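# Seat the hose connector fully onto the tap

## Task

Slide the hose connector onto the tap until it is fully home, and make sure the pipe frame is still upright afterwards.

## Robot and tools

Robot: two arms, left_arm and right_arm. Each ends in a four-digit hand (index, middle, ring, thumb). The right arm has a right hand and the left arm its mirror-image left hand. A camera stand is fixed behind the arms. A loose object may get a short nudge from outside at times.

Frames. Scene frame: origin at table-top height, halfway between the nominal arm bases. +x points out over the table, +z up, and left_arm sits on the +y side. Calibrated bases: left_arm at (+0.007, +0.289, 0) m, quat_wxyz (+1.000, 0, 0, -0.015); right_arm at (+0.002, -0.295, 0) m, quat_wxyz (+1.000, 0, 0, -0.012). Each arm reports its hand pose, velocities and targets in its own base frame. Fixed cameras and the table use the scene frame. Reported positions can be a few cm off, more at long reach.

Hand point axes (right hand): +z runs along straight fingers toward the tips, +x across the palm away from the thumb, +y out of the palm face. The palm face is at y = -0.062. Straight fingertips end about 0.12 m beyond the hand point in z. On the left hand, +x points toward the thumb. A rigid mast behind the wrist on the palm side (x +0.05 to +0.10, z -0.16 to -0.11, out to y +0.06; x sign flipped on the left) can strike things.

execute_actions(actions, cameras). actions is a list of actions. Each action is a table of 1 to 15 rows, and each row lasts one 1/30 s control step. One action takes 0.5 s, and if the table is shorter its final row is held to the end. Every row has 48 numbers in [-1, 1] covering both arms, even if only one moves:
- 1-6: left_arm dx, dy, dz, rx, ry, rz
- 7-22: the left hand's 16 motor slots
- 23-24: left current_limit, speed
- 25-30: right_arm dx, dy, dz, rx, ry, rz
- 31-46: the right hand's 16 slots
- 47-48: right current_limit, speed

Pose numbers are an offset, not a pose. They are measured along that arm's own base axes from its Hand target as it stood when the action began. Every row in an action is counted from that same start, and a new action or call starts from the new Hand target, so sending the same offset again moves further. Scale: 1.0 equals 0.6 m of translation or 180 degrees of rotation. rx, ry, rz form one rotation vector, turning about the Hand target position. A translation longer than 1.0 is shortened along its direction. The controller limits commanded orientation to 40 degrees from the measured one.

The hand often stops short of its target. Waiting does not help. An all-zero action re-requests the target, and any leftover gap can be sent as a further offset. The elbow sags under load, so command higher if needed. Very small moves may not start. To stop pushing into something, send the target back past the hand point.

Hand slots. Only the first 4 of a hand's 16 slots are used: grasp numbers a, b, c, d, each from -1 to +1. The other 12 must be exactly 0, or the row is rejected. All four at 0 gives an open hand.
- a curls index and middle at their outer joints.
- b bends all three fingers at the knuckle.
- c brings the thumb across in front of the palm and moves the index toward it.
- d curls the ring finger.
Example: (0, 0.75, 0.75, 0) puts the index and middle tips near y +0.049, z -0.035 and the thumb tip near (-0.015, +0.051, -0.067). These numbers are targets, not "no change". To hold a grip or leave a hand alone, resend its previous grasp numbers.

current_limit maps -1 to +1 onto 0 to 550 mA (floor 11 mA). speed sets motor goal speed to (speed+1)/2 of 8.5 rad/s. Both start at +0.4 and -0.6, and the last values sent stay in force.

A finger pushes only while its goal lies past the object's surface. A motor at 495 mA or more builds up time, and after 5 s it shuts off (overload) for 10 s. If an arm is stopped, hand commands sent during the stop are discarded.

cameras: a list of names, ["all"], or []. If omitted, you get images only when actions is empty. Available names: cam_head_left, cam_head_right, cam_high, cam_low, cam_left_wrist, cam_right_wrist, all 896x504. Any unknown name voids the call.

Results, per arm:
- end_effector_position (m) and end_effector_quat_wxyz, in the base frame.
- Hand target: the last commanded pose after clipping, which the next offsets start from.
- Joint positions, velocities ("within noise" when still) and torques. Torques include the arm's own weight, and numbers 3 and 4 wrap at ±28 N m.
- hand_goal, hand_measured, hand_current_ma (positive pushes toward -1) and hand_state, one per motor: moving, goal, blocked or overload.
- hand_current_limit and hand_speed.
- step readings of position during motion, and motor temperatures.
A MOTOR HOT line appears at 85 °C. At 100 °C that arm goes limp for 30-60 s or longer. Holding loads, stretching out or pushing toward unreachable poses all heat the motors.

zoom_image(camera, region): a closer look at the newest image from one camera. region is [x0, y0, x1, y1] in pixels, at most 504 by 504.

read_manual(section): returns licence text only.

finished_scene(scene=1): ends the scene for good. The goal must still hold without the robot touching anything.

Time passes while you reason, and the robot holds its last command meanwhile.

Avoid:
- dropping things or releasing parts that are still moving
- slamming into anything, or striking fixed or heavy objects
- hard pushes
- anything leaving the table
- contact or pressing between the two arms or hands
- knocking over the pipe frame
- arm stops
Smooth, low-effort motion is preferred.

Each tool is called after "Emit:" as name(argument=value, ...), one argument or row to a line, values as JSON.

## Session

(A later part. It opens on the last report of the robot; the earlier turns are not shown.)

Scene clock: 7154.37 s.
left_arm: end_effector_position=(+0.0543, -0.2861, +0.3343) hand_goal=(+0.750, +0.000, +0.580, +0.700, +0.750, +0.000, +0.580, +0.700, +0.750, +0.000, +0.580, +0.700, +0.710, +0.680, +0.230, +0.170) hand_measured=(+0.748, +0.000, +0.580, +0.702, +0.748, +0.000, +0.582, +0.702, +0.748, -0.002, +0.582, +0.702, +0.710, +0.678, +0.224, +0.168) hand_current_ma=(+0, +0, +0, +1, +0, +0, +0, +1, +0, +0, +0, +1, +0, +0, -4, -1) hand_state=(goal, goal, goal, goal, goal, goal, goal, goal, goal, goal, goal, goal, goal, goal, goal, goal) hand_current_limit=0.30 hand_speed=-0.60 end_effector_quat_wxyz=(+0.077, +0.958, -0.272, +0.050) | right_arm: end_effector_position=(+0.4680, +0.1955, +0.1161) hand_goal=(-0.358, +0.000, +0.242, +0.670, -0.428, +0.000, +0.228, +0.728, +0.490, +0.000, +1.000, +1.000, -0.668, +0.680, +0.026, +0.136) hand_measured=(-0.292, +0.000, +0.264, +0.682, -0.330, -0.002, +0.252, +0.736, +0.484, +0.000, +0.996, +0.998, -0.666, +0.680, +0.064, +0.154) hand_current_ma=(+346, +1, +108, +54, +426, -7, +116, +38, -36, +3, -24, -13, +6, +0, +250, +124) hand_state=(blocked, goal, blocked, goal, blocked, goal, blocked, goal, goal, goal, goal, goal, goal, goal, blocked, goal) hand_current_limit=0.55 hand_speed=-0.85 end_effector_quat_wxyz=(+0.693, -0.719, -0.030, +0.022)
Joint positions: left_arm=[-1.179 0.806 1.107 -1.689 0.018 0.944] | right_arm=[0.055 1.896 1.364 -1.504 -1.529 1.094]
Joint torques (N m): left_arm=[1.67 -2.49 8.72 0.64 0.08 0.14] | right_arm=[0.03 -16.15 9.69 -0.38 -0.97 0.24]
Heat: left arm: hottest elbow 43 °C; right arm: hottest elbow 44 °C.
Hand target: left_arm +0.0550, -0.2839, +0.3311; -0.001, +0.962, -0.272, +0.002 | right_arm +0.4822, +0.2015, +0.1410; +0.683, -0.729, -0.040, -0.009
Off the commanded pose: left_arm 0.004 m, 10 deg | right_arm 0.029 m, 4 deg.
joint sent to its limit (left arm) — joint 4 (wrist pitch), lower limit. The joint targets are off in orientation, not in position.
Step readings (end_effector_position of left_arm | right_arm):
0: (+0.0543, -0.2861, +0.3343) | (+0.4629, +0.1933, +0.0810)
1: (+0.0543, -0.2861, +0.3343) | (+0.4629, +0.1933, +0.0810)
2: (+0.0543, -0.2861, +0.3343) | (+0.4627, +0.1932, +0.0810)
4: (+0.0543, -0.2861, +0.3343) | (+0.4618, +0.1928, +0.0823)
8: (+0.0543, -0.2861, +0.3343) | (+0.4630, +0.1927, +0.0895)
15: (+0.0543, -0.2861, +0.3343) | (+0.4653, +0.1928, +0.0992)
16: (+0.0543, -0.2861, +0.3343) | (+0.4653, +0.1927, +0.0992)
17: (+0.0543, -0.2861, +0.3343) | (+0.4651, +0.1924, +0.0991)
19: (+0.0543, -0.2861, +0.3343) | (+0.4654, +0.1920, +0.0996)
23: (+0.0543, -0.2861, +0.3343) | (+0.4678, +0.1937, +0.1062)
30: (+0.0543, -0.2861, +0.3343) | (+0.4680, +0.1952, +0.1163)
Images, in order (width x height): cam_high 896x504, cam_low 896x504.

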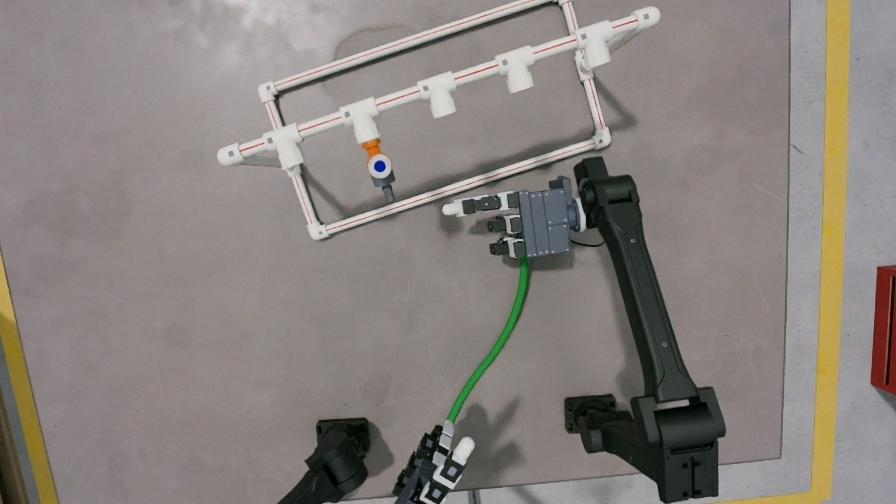

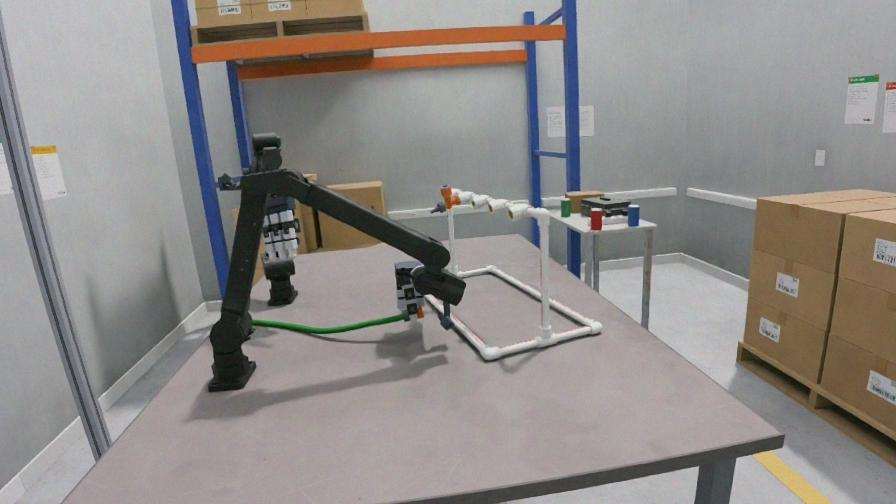

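Emit:
execute_actions(
  actions=[
    [[0,0,0,0,0,0,0,0,0,0,0,0,0,0,0,0,0,0,0,0,0,0,0.3,-0.6,0,0.043,0.033,-0.018,0,0.007,0.15,0.56,0.82,-0.8,0,0,0,0,0,0,0,0,0,0,0,0,0.55,-0.85]],
    [[0,0,0,0,0,0,0,0,0,0,0,0,0,0,0,0,0,0,0,0,0,0,0.3,-0.6,0,0.043,0.033,-0.018,0,0.007,0.15,0.56,0.82,-0.8,0,0,0,0,0,0,0,0,0,0,0,0,0.55,-0.85]],
  ],
  cameras=["cam_low","cam_high"],
)

Emit:
zoom_image(
  camera="cam_low",
  region=[360, 230, 470, 330],
)

Scene clock: 7173.80 s.
left_arm: end_effector_position=(+0.0543, -0.2861, +0.3343) hand_goal=(+0.750, +0.000, +0.580, +0.700, +0.750, +0.000, +0.580, +0.700, +0.750, +0.000, +0.580, +0.700, +0.710, +0.680, +0.230, +0.170) hand_measured=(+0.748, +0.000, +0.580, +0.702, +0.748, +0.000, +0.582, +0.702, +0.748, -0.002, +0.582, +0.702, +0.710, +0.678, +0.224, +0.168) hand_current_ma=(+0, +0, +0, +1, +0, +0, +0, +1, +0, +0, +0, +1, +0, +0, -4, -1) hand_state=(goal, goal, goal, goal, goal, goal, goal, goal, goal, goal, goal, goal, goal, goal, goal, goal) hand_current_limit=0.30 hand_speed=-0.60 end_effector_quat_wxyz=(+0.077, +0.958, -0.272, +0.050) | right_arm: end_effector_position=(+0.4763, +0.2501, +0.1595) hand_goal=(-0.358, +0.000, +0.242, +0.670, -0.428, +0.000, +0.228, +0.728, +0.490, +0.000, +1.000, +1.000, -0.668, +0.680, +0.026, +0.136) hand_measured=(-0.292, -0.002, +0.266, +0.682, -0.334, -0.002, +0.252, +0.736, +0.482, +0.000, +0.996, +0.998, -0.666, +0.680, +0.066, +0.154) hand_current_ma=(+346, -8, +120, +59, +426, -5, +116, +38, -38, +3, -24, -13, +8, +0, +254, +124) hand_state=(blocked, goal, blocked, goal, blocked, goal, blocked, goal, goal, goal, goal, goal, goal, goal, blocked, goal) hand_current_limit=0.55 hand_speed=-0.85 end_effector_quat_wxyz=(-0.649, +0.755, +0.075, -0.054)
Joint positions: left_arm=[-1.179 0.806 1.107 -1.689 0.018 0.944] | right_arm=[0.185 1.81 1.44 -1.182 -1.419 1.574]
Joint torques (N m): left_arm=[1.49 -2.43 8.79 0.68 0.09 0.15] | right_arm=[-0.5 -16.44 9.22 0.25 -1.06 0.22]
Heat: left arm: hottest elbow 42 °C; right arm: hottest elbow 47 °C.
Hand target: left_arm +0.0550, -0.2839, +0.3311; -0.001, +0.962, -0.272, +0.002 | right_arm +0.4822, +0.2530, +0.1806; -0.641, +0.765, +0.057, -0.008
Off the commanded pose: left_arm 0.004 m, 10 deg | right_arm 0.022 m, 6 deg.
joint sent to its limit (left arm) — joint 4 (wrist pitch), lower limit. The joint targets are off in orientation, not in position.
Step readings (end_effector_position of left_arm | right_arm):
0: (+0.0543, -0.2861, +0.3343) | (+0.4680, +0.1955, +0.1161)
1: (+0.0543, -0.2861, +0.3343) | (+0.4678, +0.1955, +0.1160)
2: (+0.0543, -0.2861, +0.3343) | (+0.4670, +0.1970, +0.1159)
4: (+0.0543, -0.2861, +0.3343) | (+0.4667, +0.1991, +0.1168)
8: (+0.0543, -0.2861, +0.3343) | (+0.4676, +0.2132, +0.1249)
15: (+0.0543, -0.2861, +0.3343) | (+0.4674, +0.2255, +0.1350)
16: (+0.0543, -0.2861, +0.3343) | (+0.4679, +0.2254, +0.1351)
17: (+0.0543, -0.2861, +0.3343) | (+0.4680, +0.2252, +0.1348)
19: (+0.0543, -0.2861, +0.3343) | (+0.4681, +0.2263, +0.1350)
23: (+0.0543, -0.2861, +0.3343) | (+0.4703, +0.2369, +0.1411)
30: (+0.0543, -0.2861, +0.3343) | (+0.4719, +0.2501, +0.1523)
Images, in order (width x height): cam_high 896x504, cam_low 896x504.

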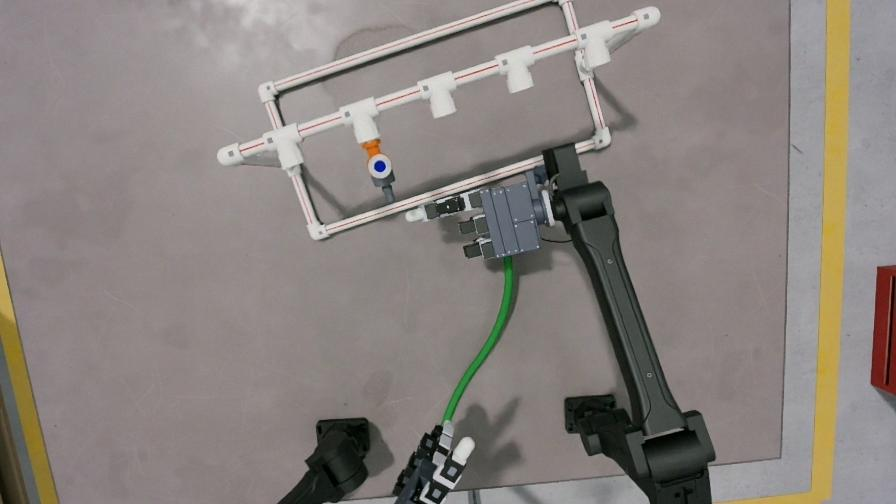

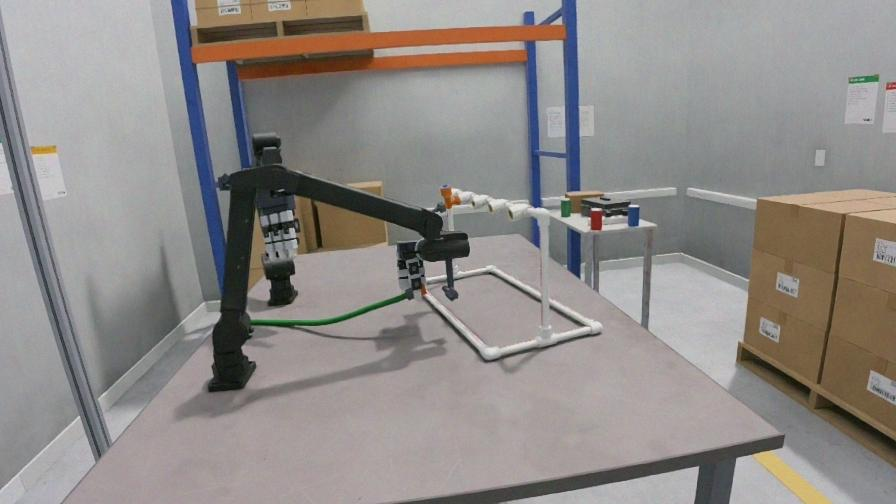

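Scaled by 4.582.

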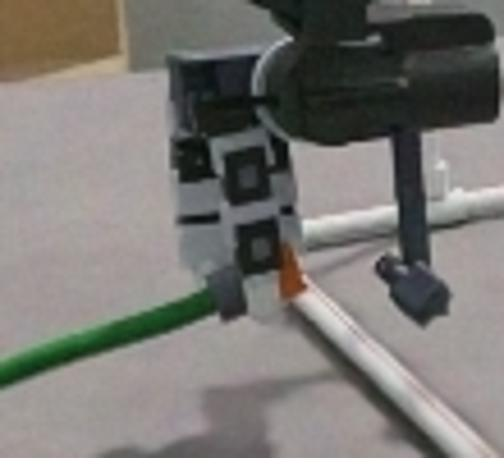

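Emit:
execute_actions(
  actions=[
    [[0,0,0,0,0,0,0,0,0,0,0,0,0,0,0,0,0,0,0,0,0,0,0.3,-0.6,-0.004,0.043,0.035,-0.022,-0.003,0.012,0.15,0.56,0.82,-0.8,0,0,0,0,0,0,0,0,0,0,0,0,0.55,-0.85]],
    [[0,0,0,0,0,0,0,0,0,0,0,0,0,0,0,0,0,0,0,0,0,0,0.3,-0.6,-0.004,0.043,0.035,-0.022,-0.003,0.012,0.15,0.56,0.82,-0.8,0,0,0,0,0,0,0,0,0,0,0,0,0.55,-0.85]],
  ],
  cameras=["cam_low","cam_high"],
)

Emit:
zoom_image(
  camera="cam_low",
  region=[360, 200, 470, 300],
)

Scene clock: 7190.10 s.
left_arm: end_effector_position=(+0.0543, -0.2861, +0.3343) hand_goal=(+0.750, +0.000, +0.580, +0.700, +0.750, +0.000, +0.580, +0.700, +0.750, +0.000, +0.580, +0.700, +0.710, +0.680, +0.230, +0.170) hand_measured=(+0.748, +0.000, +0.580, +0.702, +0.748, +0.000, +0.582, +0.702, +0.748, -0.002, +0.582, +0.702, +0.710, +0.678, +0.224, +0.168) hand_current_ma=(+0, +0, +0, +1, +0, +0, +0, +1, +0, +0, +0, +1, +0, +0, -4, -1) hand_state=(goal, goal, goal, goal, goal, goal, goal, goal, goal, goal, goal, goal, goal, goal, goal, goal) hand_current_limit=0.30 hand_speed=-0.60 end_effector_quat_wxyz=(+0.077, +0.958, -0.272, +0.050) | right_arm: end_effector_position=(+0.4593, +0.2983, +0.1820) hand_goal=(-0.358, +0.000, +0.242, +0.670, -0.428, +0.000, +0.228, +0.728, +0.490, +0.000, +1.000, +1.000, -0.668, +0.680, +0.026, +0.136) hand_measured=(-0.292, -0.002, +0.268, +0.682, -0.334, -0.002, +0.252, +0.736, +0.482, +0.000, +0.996, +0.998, -0.664, +0.680, +0.066, +0.154) hand_current_ma=(+346, -12, +129, +64, +426, -5, +116, +38, -39, +3, -24, -13, +15, +0, +254, +124) hand_state=(blocked, goal, blocked, goal, blocked, goal, blocked, goal, goal, goal, goal, goal, goal, goal, blocked, goal) hand_current_limit=0.55 hand_speed=-0.85 end_effector_quat_wxyz=(-0.577, +0.811, +0.071, -0.065)
Joint positions: left_arm=[-1.179 0.806 1.107 -1.689 0.018 0.944] | right_arm=[0.321 1.723 1.44 -0.947 -1.217 1.958]
Joint torques (N m): left_arm=[1.73 -2.14 8.79 0.72 0.09 0.17] | right_arm=[-0.73 -16.21 12.6 0.84 -0.89 0.24]
Heat: left arm: hottest elbow 42 °C; right arm: hottest elbow 47 °C.
Hand target: left_arm +0.0550, -0.2839, +0.3311; -0.001, +0.962, -0.272, +0.002 | right_arm +0.4774, +0.3047, +0.2225; -0.585, +0.805, +0.091, -0.029
Off the commanded pose: left_arm 0.004 m, 10 deg | right_arm 0.045 m, 5 deg.
joint sent to its limit (left arm) — joint 4 (wrist pitch), lower limit. The joint targets are off in orientation, not in position.
Step readings (end_effector_position of left_arm | right_arm):
0: (+0.0543, -0.2861, +0.3343) | (+0.4763, +0.2501, +0.1595)
1: (+0.0543, -0.2861, +0.3343) | (+0.4763, +0.2499, +0.1592)
2: (+0.0543, -0.2861, +0.3343) | (+0.4762, +0.2499, +0.1580)
4: (+0.0543, -0.2861, +0.3343) | (+0.4766, +0.2502, +0.1549)
8: (+0.0543, -0.2861, +0.3343) | (+0.4757, +0.2621, +0.1599)
15: (+0.0543, -0.2861, +0.3343) | (+0.4777, +0.2786, +0.1825)
16: (+0.0543, -0.2861, +0.3343) | (+0.4791, +0.2787, +0.1849)
17: (+0.0543, -0.2861, +0.3343) | (+0.4796, +0.2782, +0.1854)
19: (+0.0543, -0.2861, +0.3343) | (+0.4781, +0.2773, +0.1845)
23: (+0.0543, -0.2861, +0.3343) | (+0.4701, +0.2855, +0.1824)
30: (+0.0543, -0.2861, +0.3343) | (+0.4595, +0.2986, +0.1820)
Images, in order (width x height): cam_high 896x504, cam_low 896x504.

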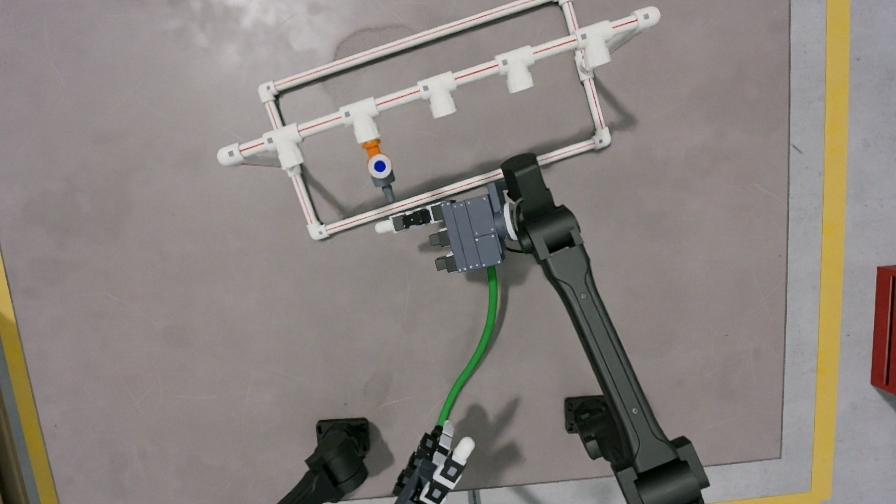

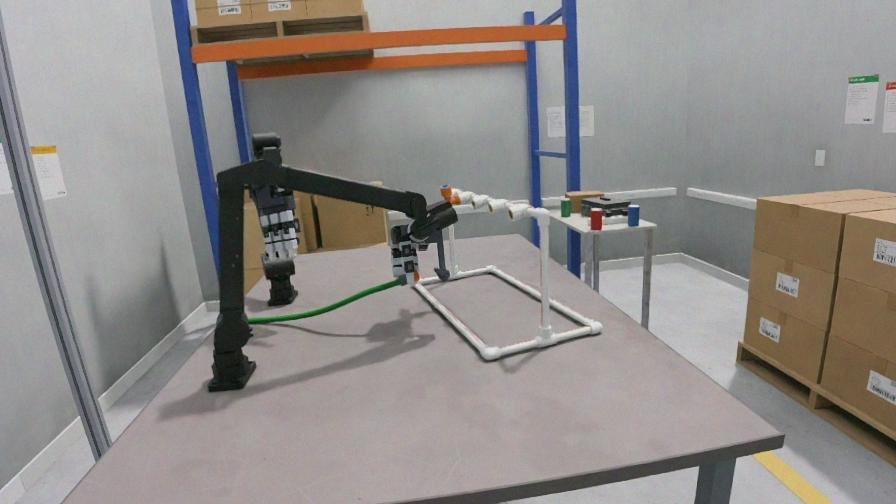

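Scaled by 4.582.

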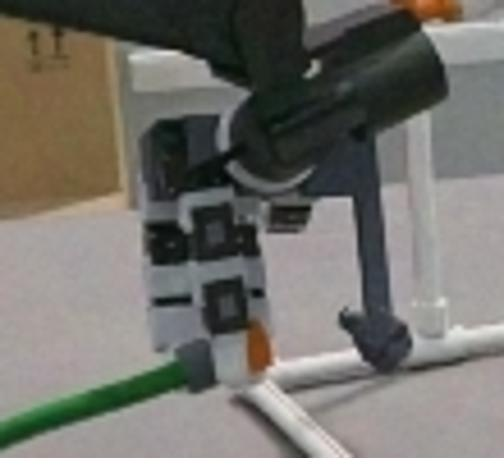

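Emit:
execute_actions(
  actions=[
    [[0,0,0,0,0,0,0,0,0,0,0,0,0,0,0,0,0,0,0,0,0,0,0.3,-0.6,-0.008,0.018,0.037,-0.013,-0.011,0.004,0.15,0.56,0.82,-0.8,0,0,0,0,0,0,0,0,0,0,0,0,0.55,-0.85]],
    [[0,0,0,0,0,0,0,0,0,0,0,0,0,0,0,0,0,0,0,0,0,0,0.3,-0.6,-0.008,0.018,0.037,-0.013,-0.011,0.004,0.15,0.56,0.82,-0.8,0,0,0,0,0,0,0,0,0,0,0,0,0.55,-0.85]],
    [[0,0,0,0,0,0,0,0,0,0,0,0,0,0,0,0,0,0,0,0,0,0,0.3,-0.6,-0.008,0.018,0.037,-0.013,-0.011,0.004,0.15,0.56,0.82,-0.8,0,0,0,0,0,0,0,0,0,0,0,0,0.55,-0.85]],
  ],
  cameras=["cam_low","cam_high"],
)

Emit:
zoom_image(
  camera="cam_low",
  region=[360, 180, 480, 290],
)

Scene clock: 7274.63 s.
left_arm: end_effector_position=(+0.0543, -0.2861, +0.3343) hand_goal=(+0.750, +0.000, +0.580, +0.700, +0.750, +0.000, +0.580, +0.700, +0.750, +0.000, +0.580, +0.700, +0.710, +0.680, +0.230, +0.170) hand_measured=(+0.748, +0.000, +0.580, +0.702, +0.748, +0.000, +0.582, +0.702, +0.748, -0.002, +0.582, +0.702, +0.710, +0.678, +0.224, +0.168) hand_current_ma=(+0, +0, +0, +1, +0, +0, +0, +1, +0, +0, +0, +1, +0, +0, -4, -1) hand_state=(goal, goal, goal, goal, goal, goal, goal, goal, goal, goal, goal, goal, goal, goal, goal, goal) hand_current_limit=0.30 hand_speed=-0.60 end_effector_quat_wxyz=(+0.077, +0.958, -0.272, +0.050) | right_arm: end_effector_position=(+0.4537, +0.3297, +0.2498) hand_goal=(-0.358, +0.000, +0.242, +0.670, -0.428, +0.000, +0.228, +0.728, +0.490, +0.000, +1.000, +1.000, -0.668, +0.680, +0.026, +0.136) hand_measured=(-0.292, -0.004, +0.272, +0.684, -0.336, -0.002, +0.252, +0.736, +0.482, +0.000, +0.996, +0.998, -0.662, +0.680, +0.066, +0.154) hand_current_ma=(+346, -16, +143, +70, +426, -5, +116, +38, -39, +3, -24, -13, +32, +0, +254, +124) hand_state=(blocked, goal, blocked, goal, blocked, goal, blocked, goal, goal, goal, goal, goal, goal, goal, blocked, goal) hand_current_limit=0.55 hand_speed=-0.85 end_effector_quat_wxyz=(-0.521, +0.846, +0.114, -0.033)
Joint positions: left_arm=[-1.179 0.806 1.107 -1.689 0.018 0.944] | right_arm=[0.421 1.675 1.606 -1.091 -1.05 1.965]
Joint torques (N m): left_arm=[1.32 -2.37 8.83 0.69 0.1 0.16] | right_arm=[-0.26 -15.5 13.45 0.13 -0.74 0.02]
Motor temperatures (°C): left_arm=[26 27 42 26 27 27] | right_arm=[26 34 54 26 28 25]
Heat: left arm: hottest elbow 42 °C; right arm: hottest elbow 54 °C.
Hand target: left_arm +0.0550, -0.2839, +0.3311; -0.001, +0.962, -0.272, +0.002 | right_arm +0.4629, +0.3371, +0.2890; -0.529, +0.838, +0.134, -0.004
Off the commanded pose: left_arm 0.004 m, 10 deg | right_arm 0.041 m, 4 deg.
joint sent to its limit (left arm) — joint 4 (wrist pitch), lower limit. The joint targets are off in orientation, not in position.
Step readings (end_effector_position of left_arm | right_arm):
0: (+0.0543, -0.2861, +0.3343) | (+0.4593, +0.2983, +0.1820)
1: (+0.0543, -0.2861, +0.3343) | (+0.4594, +0.2982, +0.1819)
2: (+0.0543, -0.2861, +0.3343) | (+0.4602, +0.2973, +0.1816)
4: (+0.0543, -0.2861, +0.3343) | (+0.4612, +0.2975, +0.1817)
8: (+0.0543, -0.2861, +0.3343) | (+0.4626, +0.3006, +0.1923)
15: (+0.0543, -0.2861, +0.3343) | (+0.4622, +0.3076, +0.2100)
16: (+0.0543, -0.2861, +0.3343) | (+0.4623, +0.3081, +0.2105)
17: (+0.0543, -0.2861, +0.3343) | (+0.4625, +0.3076, +0.2101)
19: (+0.0543, -0.2861, +0.3343) | (+0.4615, +0.3082, +0.2098)
23: (+0.0543, -0.2861, +0.3343) | (+0.4604, +0.3121, +0.2157)
30: (+0.0543, -0.2861, +0.3343) | (+0.4582, +0.3187, +0.2267)
31: (+0.0543, -0.2861, +0.3343) | (+0.4581, +0.3189, +0.2274)
32: (+0.0543, -0.2861, +0.3343) | (+0.4584, +0.3185, +0.2274)
34: (+0.0543, -0.2861, +0.3343) | (+0.4581, +0.3184, +0.2281)
38: (+0.0543, -0.2861, +0.3343) | (+0.4571, +0.3226, +0.2365)
45: (+0.0543, -0.2861, +0.3343) | (+0.4542, +0.3301, +0.2495)
Images, in order (width x height): cam_high 896x504, cam_low 896x504.

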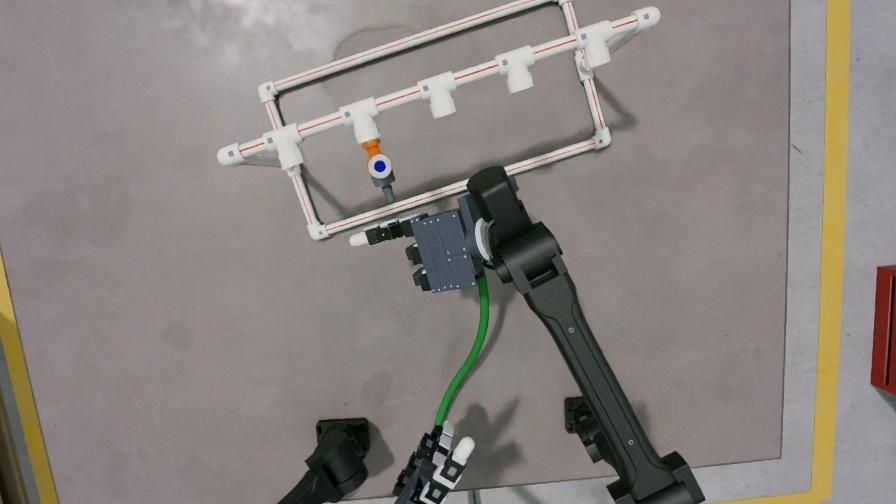

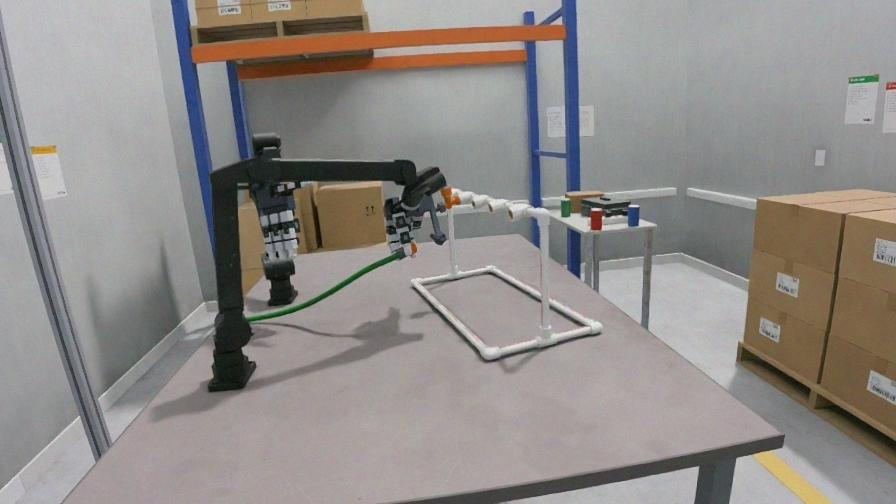

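Scaled by 4.200.

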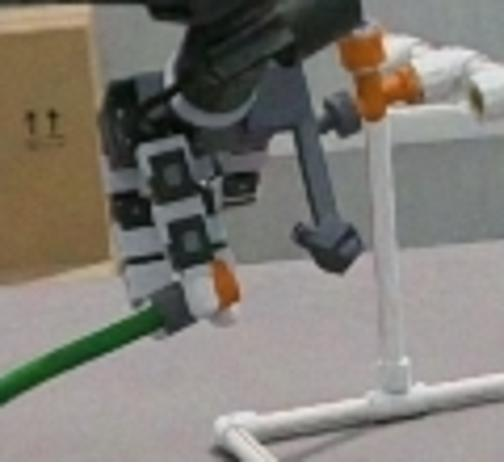

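Emit:
execute_actions(
  actions=[
    [[0,0,0,0,0,0,0,0,0,0,0,0,0,0,0,0,0,0,0,0,0,0,0.3,-0.6,-0.002,0.033,0.034,-0.015,-0.008,0.002,0.15,0.56,0.82,-0.8,0,0,0,0,0,0,0,0,0,0,0,0,0.55,-0.85]],
    [[0,0,0,0,0,0,0,0,0,0,0,0,0,0,0,0,0,0,0,0,0,0,0.3,-0.6,-0.002,0.033,0.034,-0.015,-0.008,0.002,0.15,0.56,0.82,-0.8,0,0,0,0,0,0,0,0,0,0,0,0,0.55,-0.85]],
    [[0,0,0,0,0,0,0,0,0,0,0,0,0,0,0,0,0,0,0,0,0,0,0.3,-0.6,-0.002,0.033,0.034,-0.015,-0.008,0.002,0.15,0.56,0.82,-0.8,0,0,0,0,0,0,0,0,0,0,0,0,0.55,-0.85]],
  ],
  cameras=["cam_low","cam_high","cam_head_left","cam_head_right"],
)

Emit:
zoom_image(
  camera="cam_low",
  region=[360, 160, 480, 270],
)

Emit:
zoom_image(
  camera="cam_head_right",
  region=[330, 70, 520, 240],
)

Emit:
zoom_image(
  camera="cam_high",
  region=[310, 120, 500, 300],
)

Scene clock: 7384.50 s.
left_arm: end_effector_position=(+0.0543, -0.2861, +0.3343) hand_goal=(+0.750, +0.000, +0.580, +0.700, +0.750, +0.000, +0.580, +0.700, +0.750, +0.000, +0.580, +0.700, +0.710, +0.680, +0.230, +0.170) hand_measured=(+0.748, +0.000, +0.580, +0.702, +0.748, +0.000, +0.582, +0.702, +0.748, -0.002, +0.582, +0.702, +0.710, +0.678, +0.224, +0.168) hand_current_ma=(+0, +0, +0, +1, +0, +0, +0, +1, +0, +0, +0, +1, +0, +0, -4, -1) hand_state=(goal, goal, goal, goal, goal, goal, goal, goal, goal, goal, goal, goal, goal, goal, goal, goal) hand_current_limit=0.30 hand_speed=-0.60 end_effector_quat_wxyz=(+0.077, +0.958, -0.272, +0.050) | right_arm: end_effector_position=(+0.4510, +0.3883, +0.3321) hand_goal=(-0.358, +0.000, +0.242, +0.670, -0.428, +0.000, +0.228, +0.728, +0.490, +0.000, +1.000, +1.000, -0.668, +0.680, +0.026, +0.136) hand_measured=(-0.292, -0.004, +0.274, +0.686, -0.338, +0.000, +0.252, +0.736, +0.482, +0.000, +0.996, +0.998, -0.658, +0.680, +0.066, +0.154) hand_current_ma=(+346, -19, +157, +76, +426, -3, +116, +38, -39, +3, -24, -13, +50, +0, +254, +124) hand_state=(blocked, goal, blocked, goal, blocked, goal, blocked, goal, goal, goal, goal, goal, goal, goal, blocked, goal) hand_current_limit=0.55 hand_speed=-0.85 end_effector_quat_wxyz=(-0.458, +0.875, +0.158, +0.003)
Joint positions: left_arm=[-1.179 0.806 1.107 -1.689 0.018 0.944] | right_arm=[0.567 1.735 1.937 -1.277 -0.85 2.008]
Joint torques (N m): left_arm=[1.44 -2.2 8.92 0.69 0.09 0.18] | right_arm=[-0.38 -13.8 13.67 0.35 -0.55 0.11]
Motor temperatures (°C): left_arm=[26 27 42 26 27 27] | right_arm=[26 36 61 26 27 25]
Heat: left arm: hottest elbow 42 °C; right arm: hottest elbow 61 °C.
Hand target: left_arm +0.0550, -0.2839, +0.3311; -0.001, +0.962, -0.272, +0.002 | right_arm +0.4594, +0.3965, +0.3503; -0.463, +0.872, +0.161, +0.013
Off the commanded pose: left_arm 0.004 m, 10 deg | right_arm 0.022 m, 1 deg.
joint sent to its limit (left arm) — joint 4 (wrist pitch), lower limit. The joint targets are off in orientation, not in position.
Step readings (end_effector_position of left_arm | right_arm):
0: (+0.0543, -0.2861, +0.3343) | (+0.4537, +0.3297, +0.2498)
1: (+0.0543, -0.2861, +0.3343) | (+0.4539, +0.3296, +0.2498)
2: (+0.0543, -0.2861, +0.3343) | (+0.4544, +0.3291, +0.2498)
4: (+0.0543, -0.2861, +0.3343) | (+0.4555, +0.3297, +0.2520)
8: (+0.0543, -0.2861, +0.3343) | (+0.4563, +0.3392, +0.2670)
15: (+0.0543, -0.2861, +0.3343) | (+0.4531, +0.3510, +0.2816)
16: (+0.0543, -0.2861, +0.3343) | (+0.4531, +0.3506, +0.2816)
17: (+0.0543, -0.2861, +0.3343) | (+0.4535, +0.3497, +0.2820)
19: (+0.0543, -0.2861, +0.3343) | (+0.4540, +0.3495, +0.2843)
23: (+0.0543, -0.2861, +0.3343) | (+0.4544, +0.3570, +0.3010)
30: (+0.0543, -0.2861, +0.3343) | (+0.4498, +0.3685, +0.3186)
31: (+0.0543, -0.2861, +0.3343) | (+0.4497, +0.3687, +0.3187)
32: (+0.0543, -0.2861, +0.3343) | (+0.4503, +0.3681, +0.3183)
34: (+0.0543, -0.2861, +0.3343) | (+0.4527, +0.3695, +0.3190)
38: (+0.0543, -0.2861, +0.3343) | (+0.4562, +0.3784, +0.3253)
45: (+0.0543, -0.2861, +0.3343) | (+0.4505, +0.3879, +0.3336)
Images, in order (width x height): cam_head_left 896x504, cam_head_right 896x504, cam_high 896x504, cam_low 896x504.

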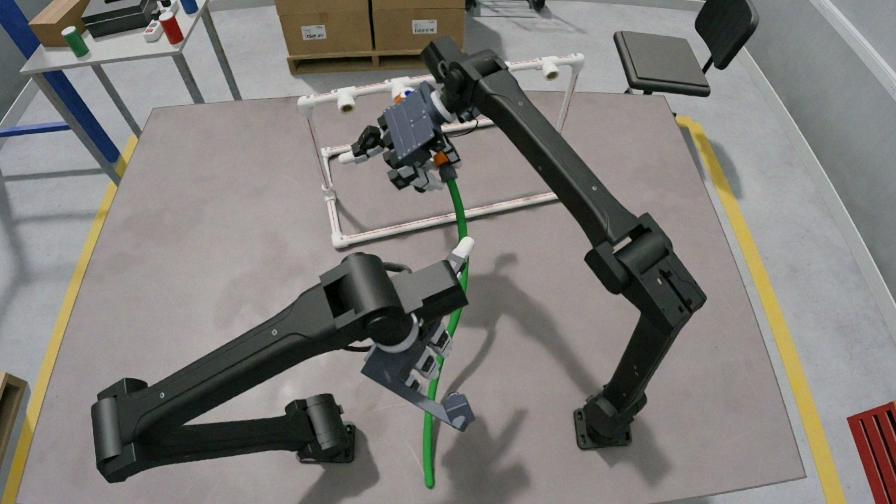

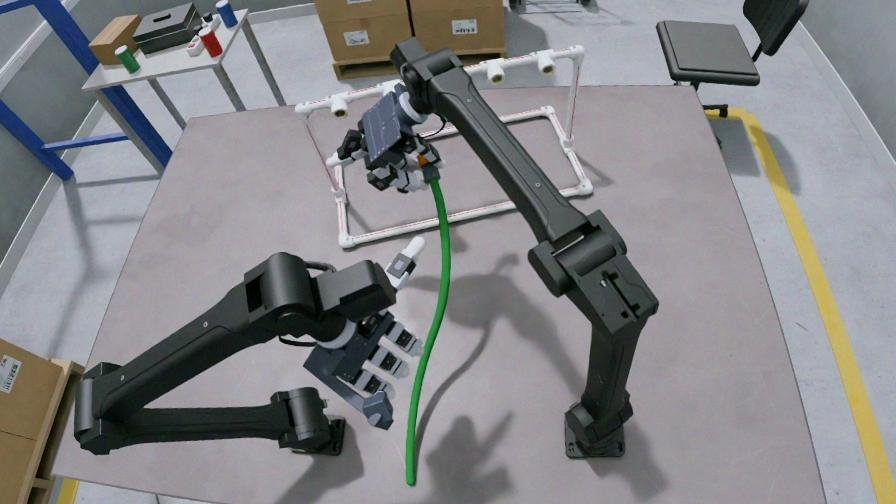

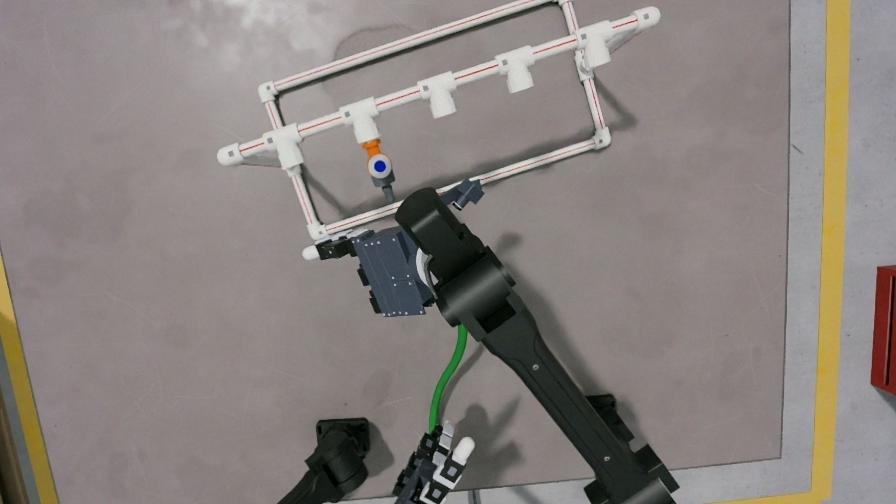

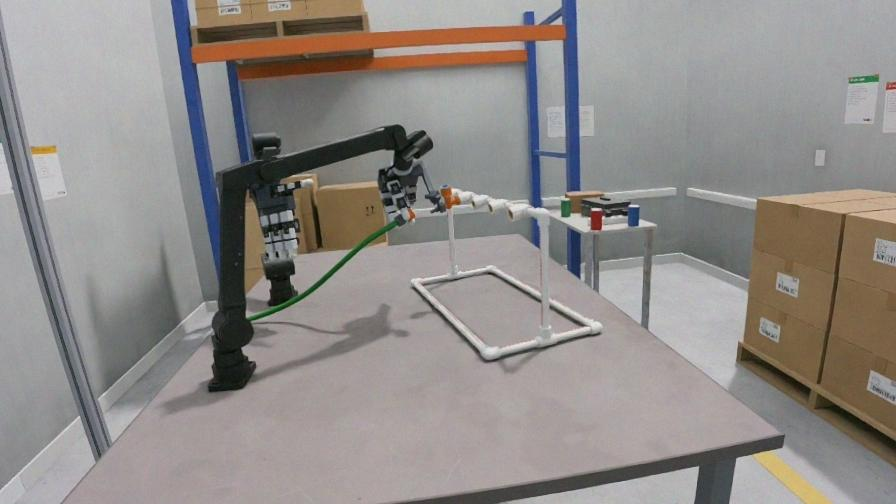

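Scaled by 4.200.

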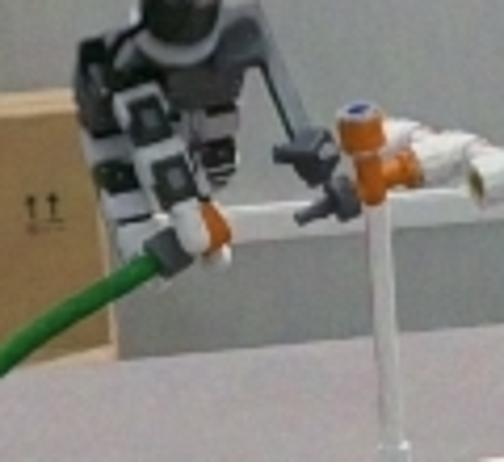

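Scaled by 2.653.

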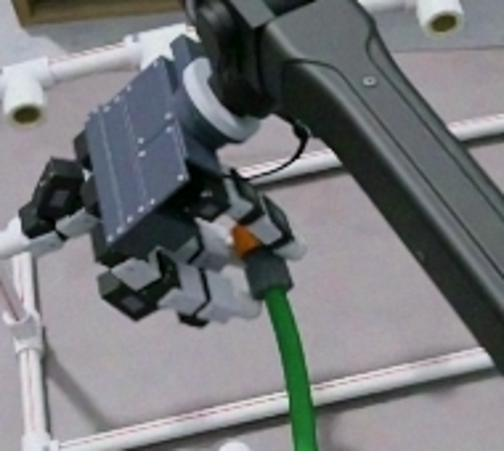

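Scaled by 2.653.

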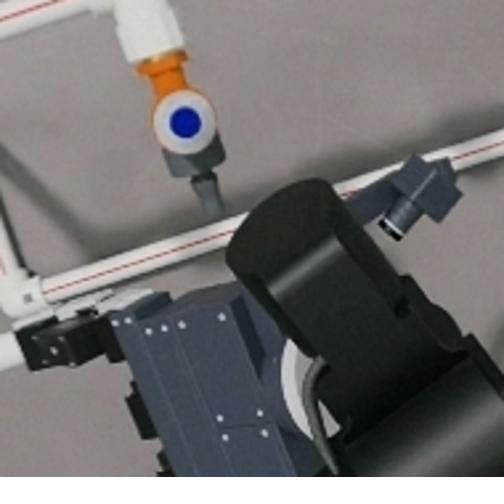

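Emit:
zoom_image(
  camera="cam_head_right",
  region=[380, 80, 460, 200],
)

Emit:
zoom_image(
  camera="cam_head_left",
  region=[380, 80, 480, 200],
)

Emit:
zoom_image(
  camera="cam_low",
  region=[385, 180, 465, 240],
)

Scaled by 4.200.

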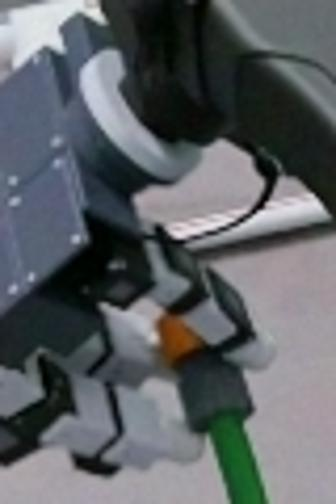

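Scaled by 4.200.

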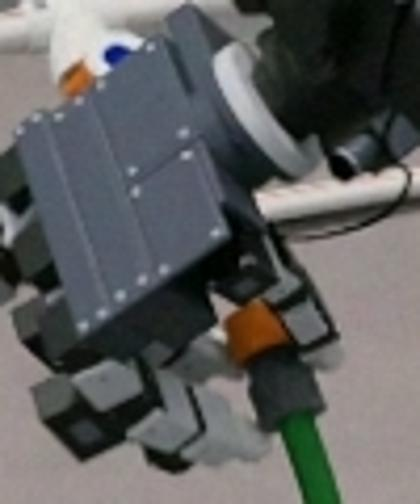

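Scaled by 6.300.

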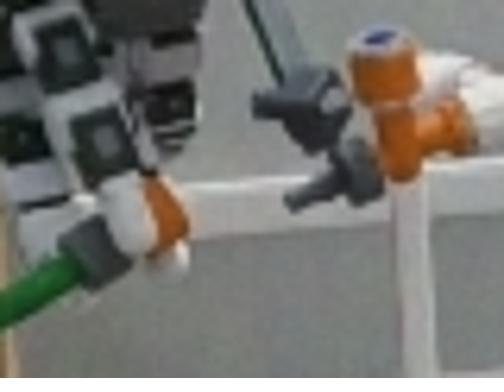

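Emit:
execute_actions(
  actions=[],
  cameras=["cam_left_wrist","cam_right_wrist"],
)

Scene clock: 7425.23 s.
left_arm: end_effector_position=(+0.0543, -0.2861, +0.3343) hand_goal=(+0.750, +0.000, +0.580, +0.700, +0.750, +0.000, +0.580, +0.700, +0.750, +0.000, +0.580, +0.700, +0.710, +0.680, +0.230, +0.170) hand_measured=(+0.748, +0.000, +0.580, +0.702, +0.748, +0.000, +0.582, +0.702, +0.748, -0.002, +0.582, +0.702, +0.710, +0.678, +0.224, +0.168) hand_current_ma=(+0, +0, +0, +1, +0, +0, +0, +1, +0, +0, +0, +1, +0, +0, -4, -1) hand_state=(goal, goal, goal, goal, goal, goal, goal, goal, goal, goal, goal, goal, goal, goal, goal, goal) hand_current_limit=0.30 hand_speed=-0.60 end_effector_quat_wxyz=(+0.077, +0.958, -0.272, +0.050) | right_arm: end_effector_position=(+0.4510, +0.3883, +0.3321) hand_goal=(-0.358, +0.000, +0.242, +0.670, -0.428, +0.000, +0.228, +0.728, +0.490, +0.000, +1.000, +1.000, -0.668, +0.680, +0.026, +0.136) hand_measured=(-0.292, -0.004, +0.274, +0.686, -0.338, +0.000, +0.252, +0.736, +0.482, +0.000, +0.996, +0.998, -0.658, +0.680, +0.066, +0.154) hand_current_ma=(+346, -19, +157, +76, +426, -3, +116, +38, -39, +3, -24, -13, +50, +0, +254, +124) hand_state=(blocked, goal, blocked, goal, blocked, goal, blocked, goal, goal, goal, goal, goal, goal, goal, blocked, goal) hand_current_limit=0.55 hand_speed=-0.85 end_effector_quat_wxyz=(-0.458, +0.875, +0.158, +0.003)
Joint positions: left_arm=[-1.179 0.806 1.107 -1.689 0.018 0.944] | right_arm=[0.567 1.735 1.937 -1.277 -0.85 2.008]
Joint velocities: within noise
Joint torques (N m): left_arm=[1.2 -2.08 8.79 0.68 0.1 0.15] | right_arm=[-0.44 -13.68 13.67 0.34 -0.55 0.11]
Motor temperatures (°C): left_arm=[26 27 42 26 27 27] | right_arm=[26 36 62 26 27 25]
Heat: left arm: hottest elbow 42 °C; right arm: hottest elbow 62 °C.
Hand target: left_arm +0.0550, -0.2839, +0.3311; -0.001, +0.962, -0.272, +0.002 | right_arm +0.4594, +0.3965, +0.3503; -0.463, +0.872, +0.161, +0.013
Off the commanded pose: left_arm 0.004 m, 10 deg | right_arm 0.022 m, 1 deg.
camera_calibration:
cam_left_wrist: T_world_to_cam=[[-0.345041, 0.925547, -0.155916, 0.300226], [0.638519, 0.353223, 0.68376, -0.205997], [0.687925, 0.13637, -0.712855, 0.368268], [0, 0, 0, 1]] pos_world=[-0.0182172, -0.255331, 0.450185]
cam_right_wrist: T_world_to_cam=[[-0.546551, -0.58095, -0.603141, 0.699742], [-0.430544, -0.422816, 0.797408, 0.0459955], [-0.718271, 0.695503, -0.0190343, 0.188636], [0, 0, 0, 1]] pos_world=[0.53774, 0.294767, 0.388957]
Images, in order (width x height): cam_left_wrist 896x504, cam_right_wrist 896x504.

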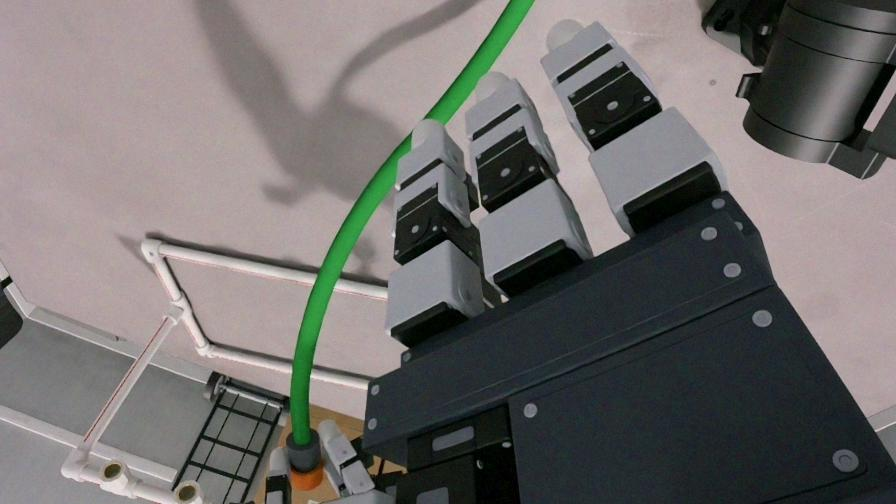

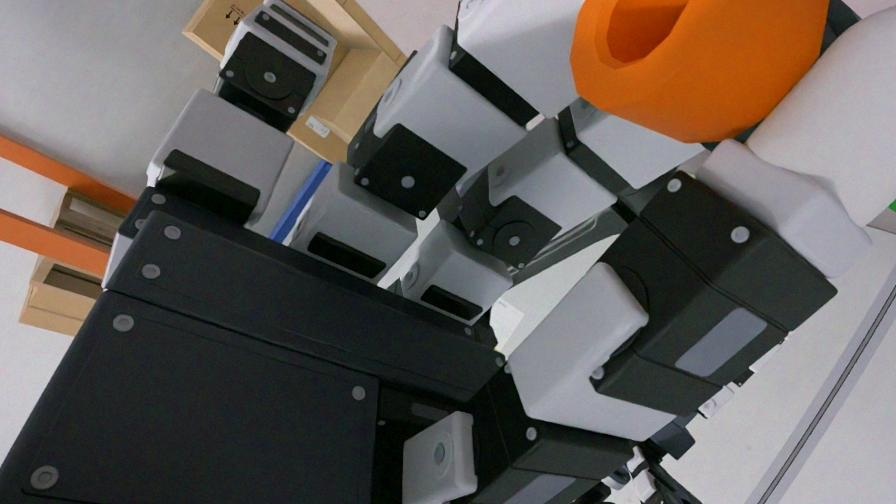

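Emit:
zoom_image(
  camera="cam_right_wrist",
  region=[540, 0, 896, 200],
)

Emit:
zoom_image(
  camera="cam_left_wrist",
  region=[250, 404, 390, 504],
)

Scaled by 1.416.

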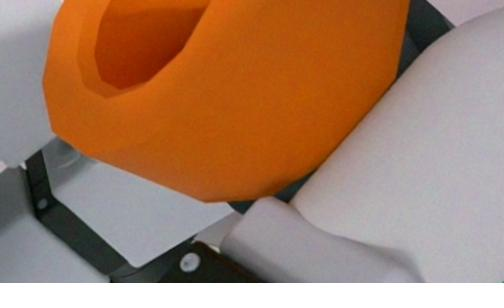

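Scaled by 3.600.

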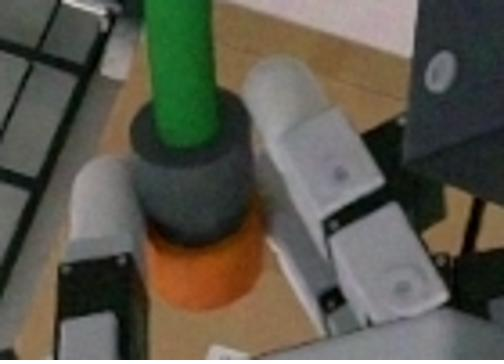

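Emit:
execute_actions(
  actions=[
    [[0,0,0,0,-0.07,0,0,0,0,0,0,0,0,0,0,0,0,0,0,0,0,0,0.3,-0.6,0,0,0,0,0,0,0.15,0.56,0.82,-0.8,0,0,0,0,0,0,0,0,0,0,0,0,0.55,-0.85]],
    [[0,0,0.03,0,-0.07,0,0,0,0,0,0,0,0,0,0,0,0,0,0,0,0,0,0.3,-0.6,0,0,0,0,0,0,0.15,0.56,0.82,-0.8,0,0,0,0,0,0,0,0,0,0,0,0,0.55,-0.85]],
  ],
  cameras=["cam_left_wrist","cam_head_left"],
)

Scene clock: 7476.67 s.
left_arm: end_effector_position=(+0.0567, -0.2830, +0.3411) hand_goal=(+0.750, +0.000, +0.580, +0.700, +0.750, +0.000, +0.580, +0.700, +0.750, +0.000, +0.580, +0.700, +0.710, +0.680, +0.230, +0.170) hand_measured=(+0.748, +0.000, +0.580, +0.702, +0.748, +0.000, +0.582, +0.702, +0.748, -0.002, +0.582, +0.702, +0.710, +0.678, +0.224, +0.168) hand_current_ma=(+0, +0, +0, +1, -1, +0, +0, +1, -1, +0, +0, +1, +0, +0, -4, -1) hand_state=(goal, goal, goal, goal, goal, goal, goal, goal, goal, goal, goal, goal, goal, goal, goal, goal) hand_current_limit=0.30 hand_speed=-0.60 end_effector_quat_wxyz=(+0.014, +0.928, -0.298, +0.223) | right_arm: end_effector_position=(+0.4504, +0.3879, +0.3320) hand_goal=(-0.358, +0.000, +0.242, +0.670, -0.428, +0.000, +0.228, +0.728, +0.490, +0.000, +1.000, +1.000, -0.668, +0.680, +0.026, +0.136) hand_measured=(-0.292, -0.004, +0.274, +0.686, -0.338, +0.000, +0.252, +0.736, +0.482, +0.000, +0.996, +0.998, -0.658, +0.680, +0.066, +0.154) hand_current_ma=(+346, -19, +157, +76, +426, -3, +116, +38, -39, +3, -24, -13, +50, +0, +254, +124) hand_state=(blocked, goal, blocked, goal, blocked, goal, blocked, goal, goal, goal, goal, goal, goal, goal, blocked, goal) hand_current_limit=0.55 hand_speed=-0.85 end_effector_quat_wxyz=(-0.457, +0.875, +0.157, +0.002)
Joint positions: left_arm=[-1.468 0.771 1.107 -1.689 -0.398 0.769] | right_arm=[0.567 1.735 1.937 -1.281 -0.85 2.008]
Joint torques (N m): left_arm=[-0.26 -2.32 10.45 0.73 -0.56 -0.26] | right_arm=[-0.44 -13.57 13.83 0.32 -0.55 0.11]
Motor temperatures (°C): left_arm=[26 27 42 26 27 27] | right_arm=[26 36 63 26 26 25]
Heat: left arm: hottest elbow 42 °C; right arm: hottest elbow 63 °C.
Hand target: left_arm +0.0550, -0.2838, +0.3491; -0.060, +0.939, -0.265, +0.212 | right_arm +0.4594, +0.3965, +0.3503; -0.463, +0.872, +0.161, +0.013
Off the commanded pose: left_arm 0.008 m, 9 deg | right_arm 0.022 m, 2 deg.
joint sent to its limit (left arm) — joint 4 (wrist pitch), lower limit. The joint targets are off in orientation, not in position.
Step readings (end_effector_position of left_arm | right_arm):
0: (+0.0543, -0.2861, +0.3343) | (+0.4510, +0.3883, +0.3321)
1: (+0.0551, -0.2858, +0.3340) | (+0.4510, +0.3883, +0.3321)
2: (+0.0586, -0.2845, +0.3324) | (+0.4510, +0.3883, +0.3321)
4: (+0.0645, -0.2821, +0.3288) | (+0.4509, +0.3883, +0.3321)
8: (+0.0559, -0.2845, +0.3276) | (+0.4505, +0.3880, +0.3320)
15: (+0.0560, -0.2855, +0.3278) | (+0.4504, +0.3879, +0.3320)
16: (+0.0571, -0.2853, +0.3278) | (+0.4504, +0.3879, +0.3320)
17: (+0.0602, -0.2847, +0.3277) | (+0.4504, +0.3879, +0.3320)
19: (+0.0648, -0.2837, +0.3295) | (+0.4504, +0.3879, +0.3320)
23: (+0.0551, -0.2838, +0.3365) | (+0.4504, +0.3879, +0.3320)
30: (+0.0561, -0.2828, +0.3407) | (+0.4504, +0.3879, +0.3320)
camera_calibration:
cam_left_wrist: T_world_to_cam=[[-0.238351, 0.940449, -0.242372, 0.32685], [0.352118, 0.316267, 0.880902, -0.274747], [0.905098, 0.12462, -0.406531, 0.250911], [0, 0, 0, 1]] pos_world=[-0.0524507, -0.251761, 0.423248]
Images, in order (width x height): cam_head_left 896x504, cam_left_wrist 896x504.

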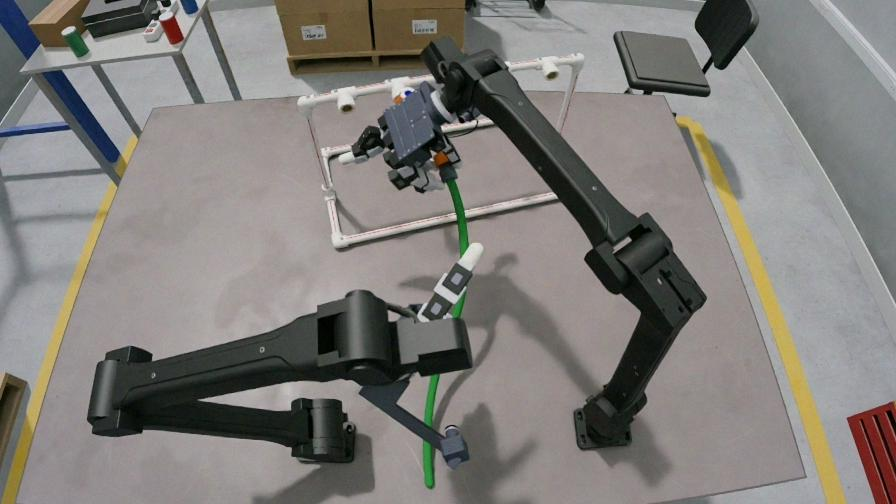

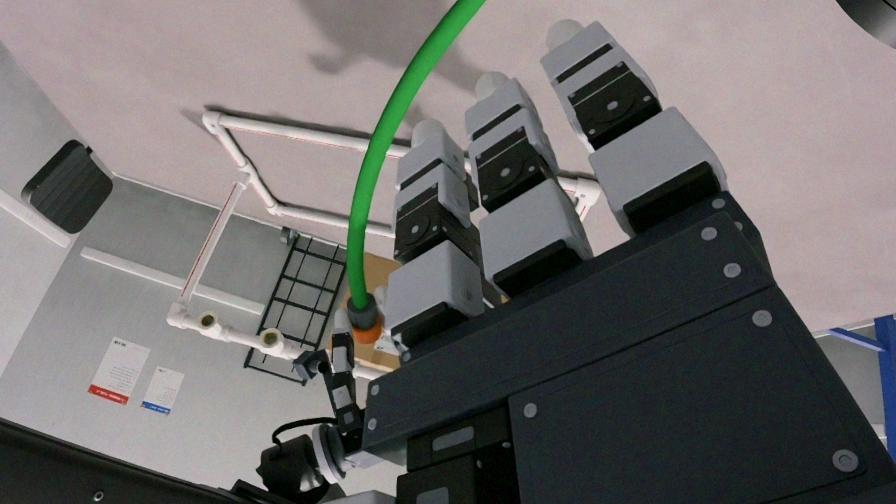

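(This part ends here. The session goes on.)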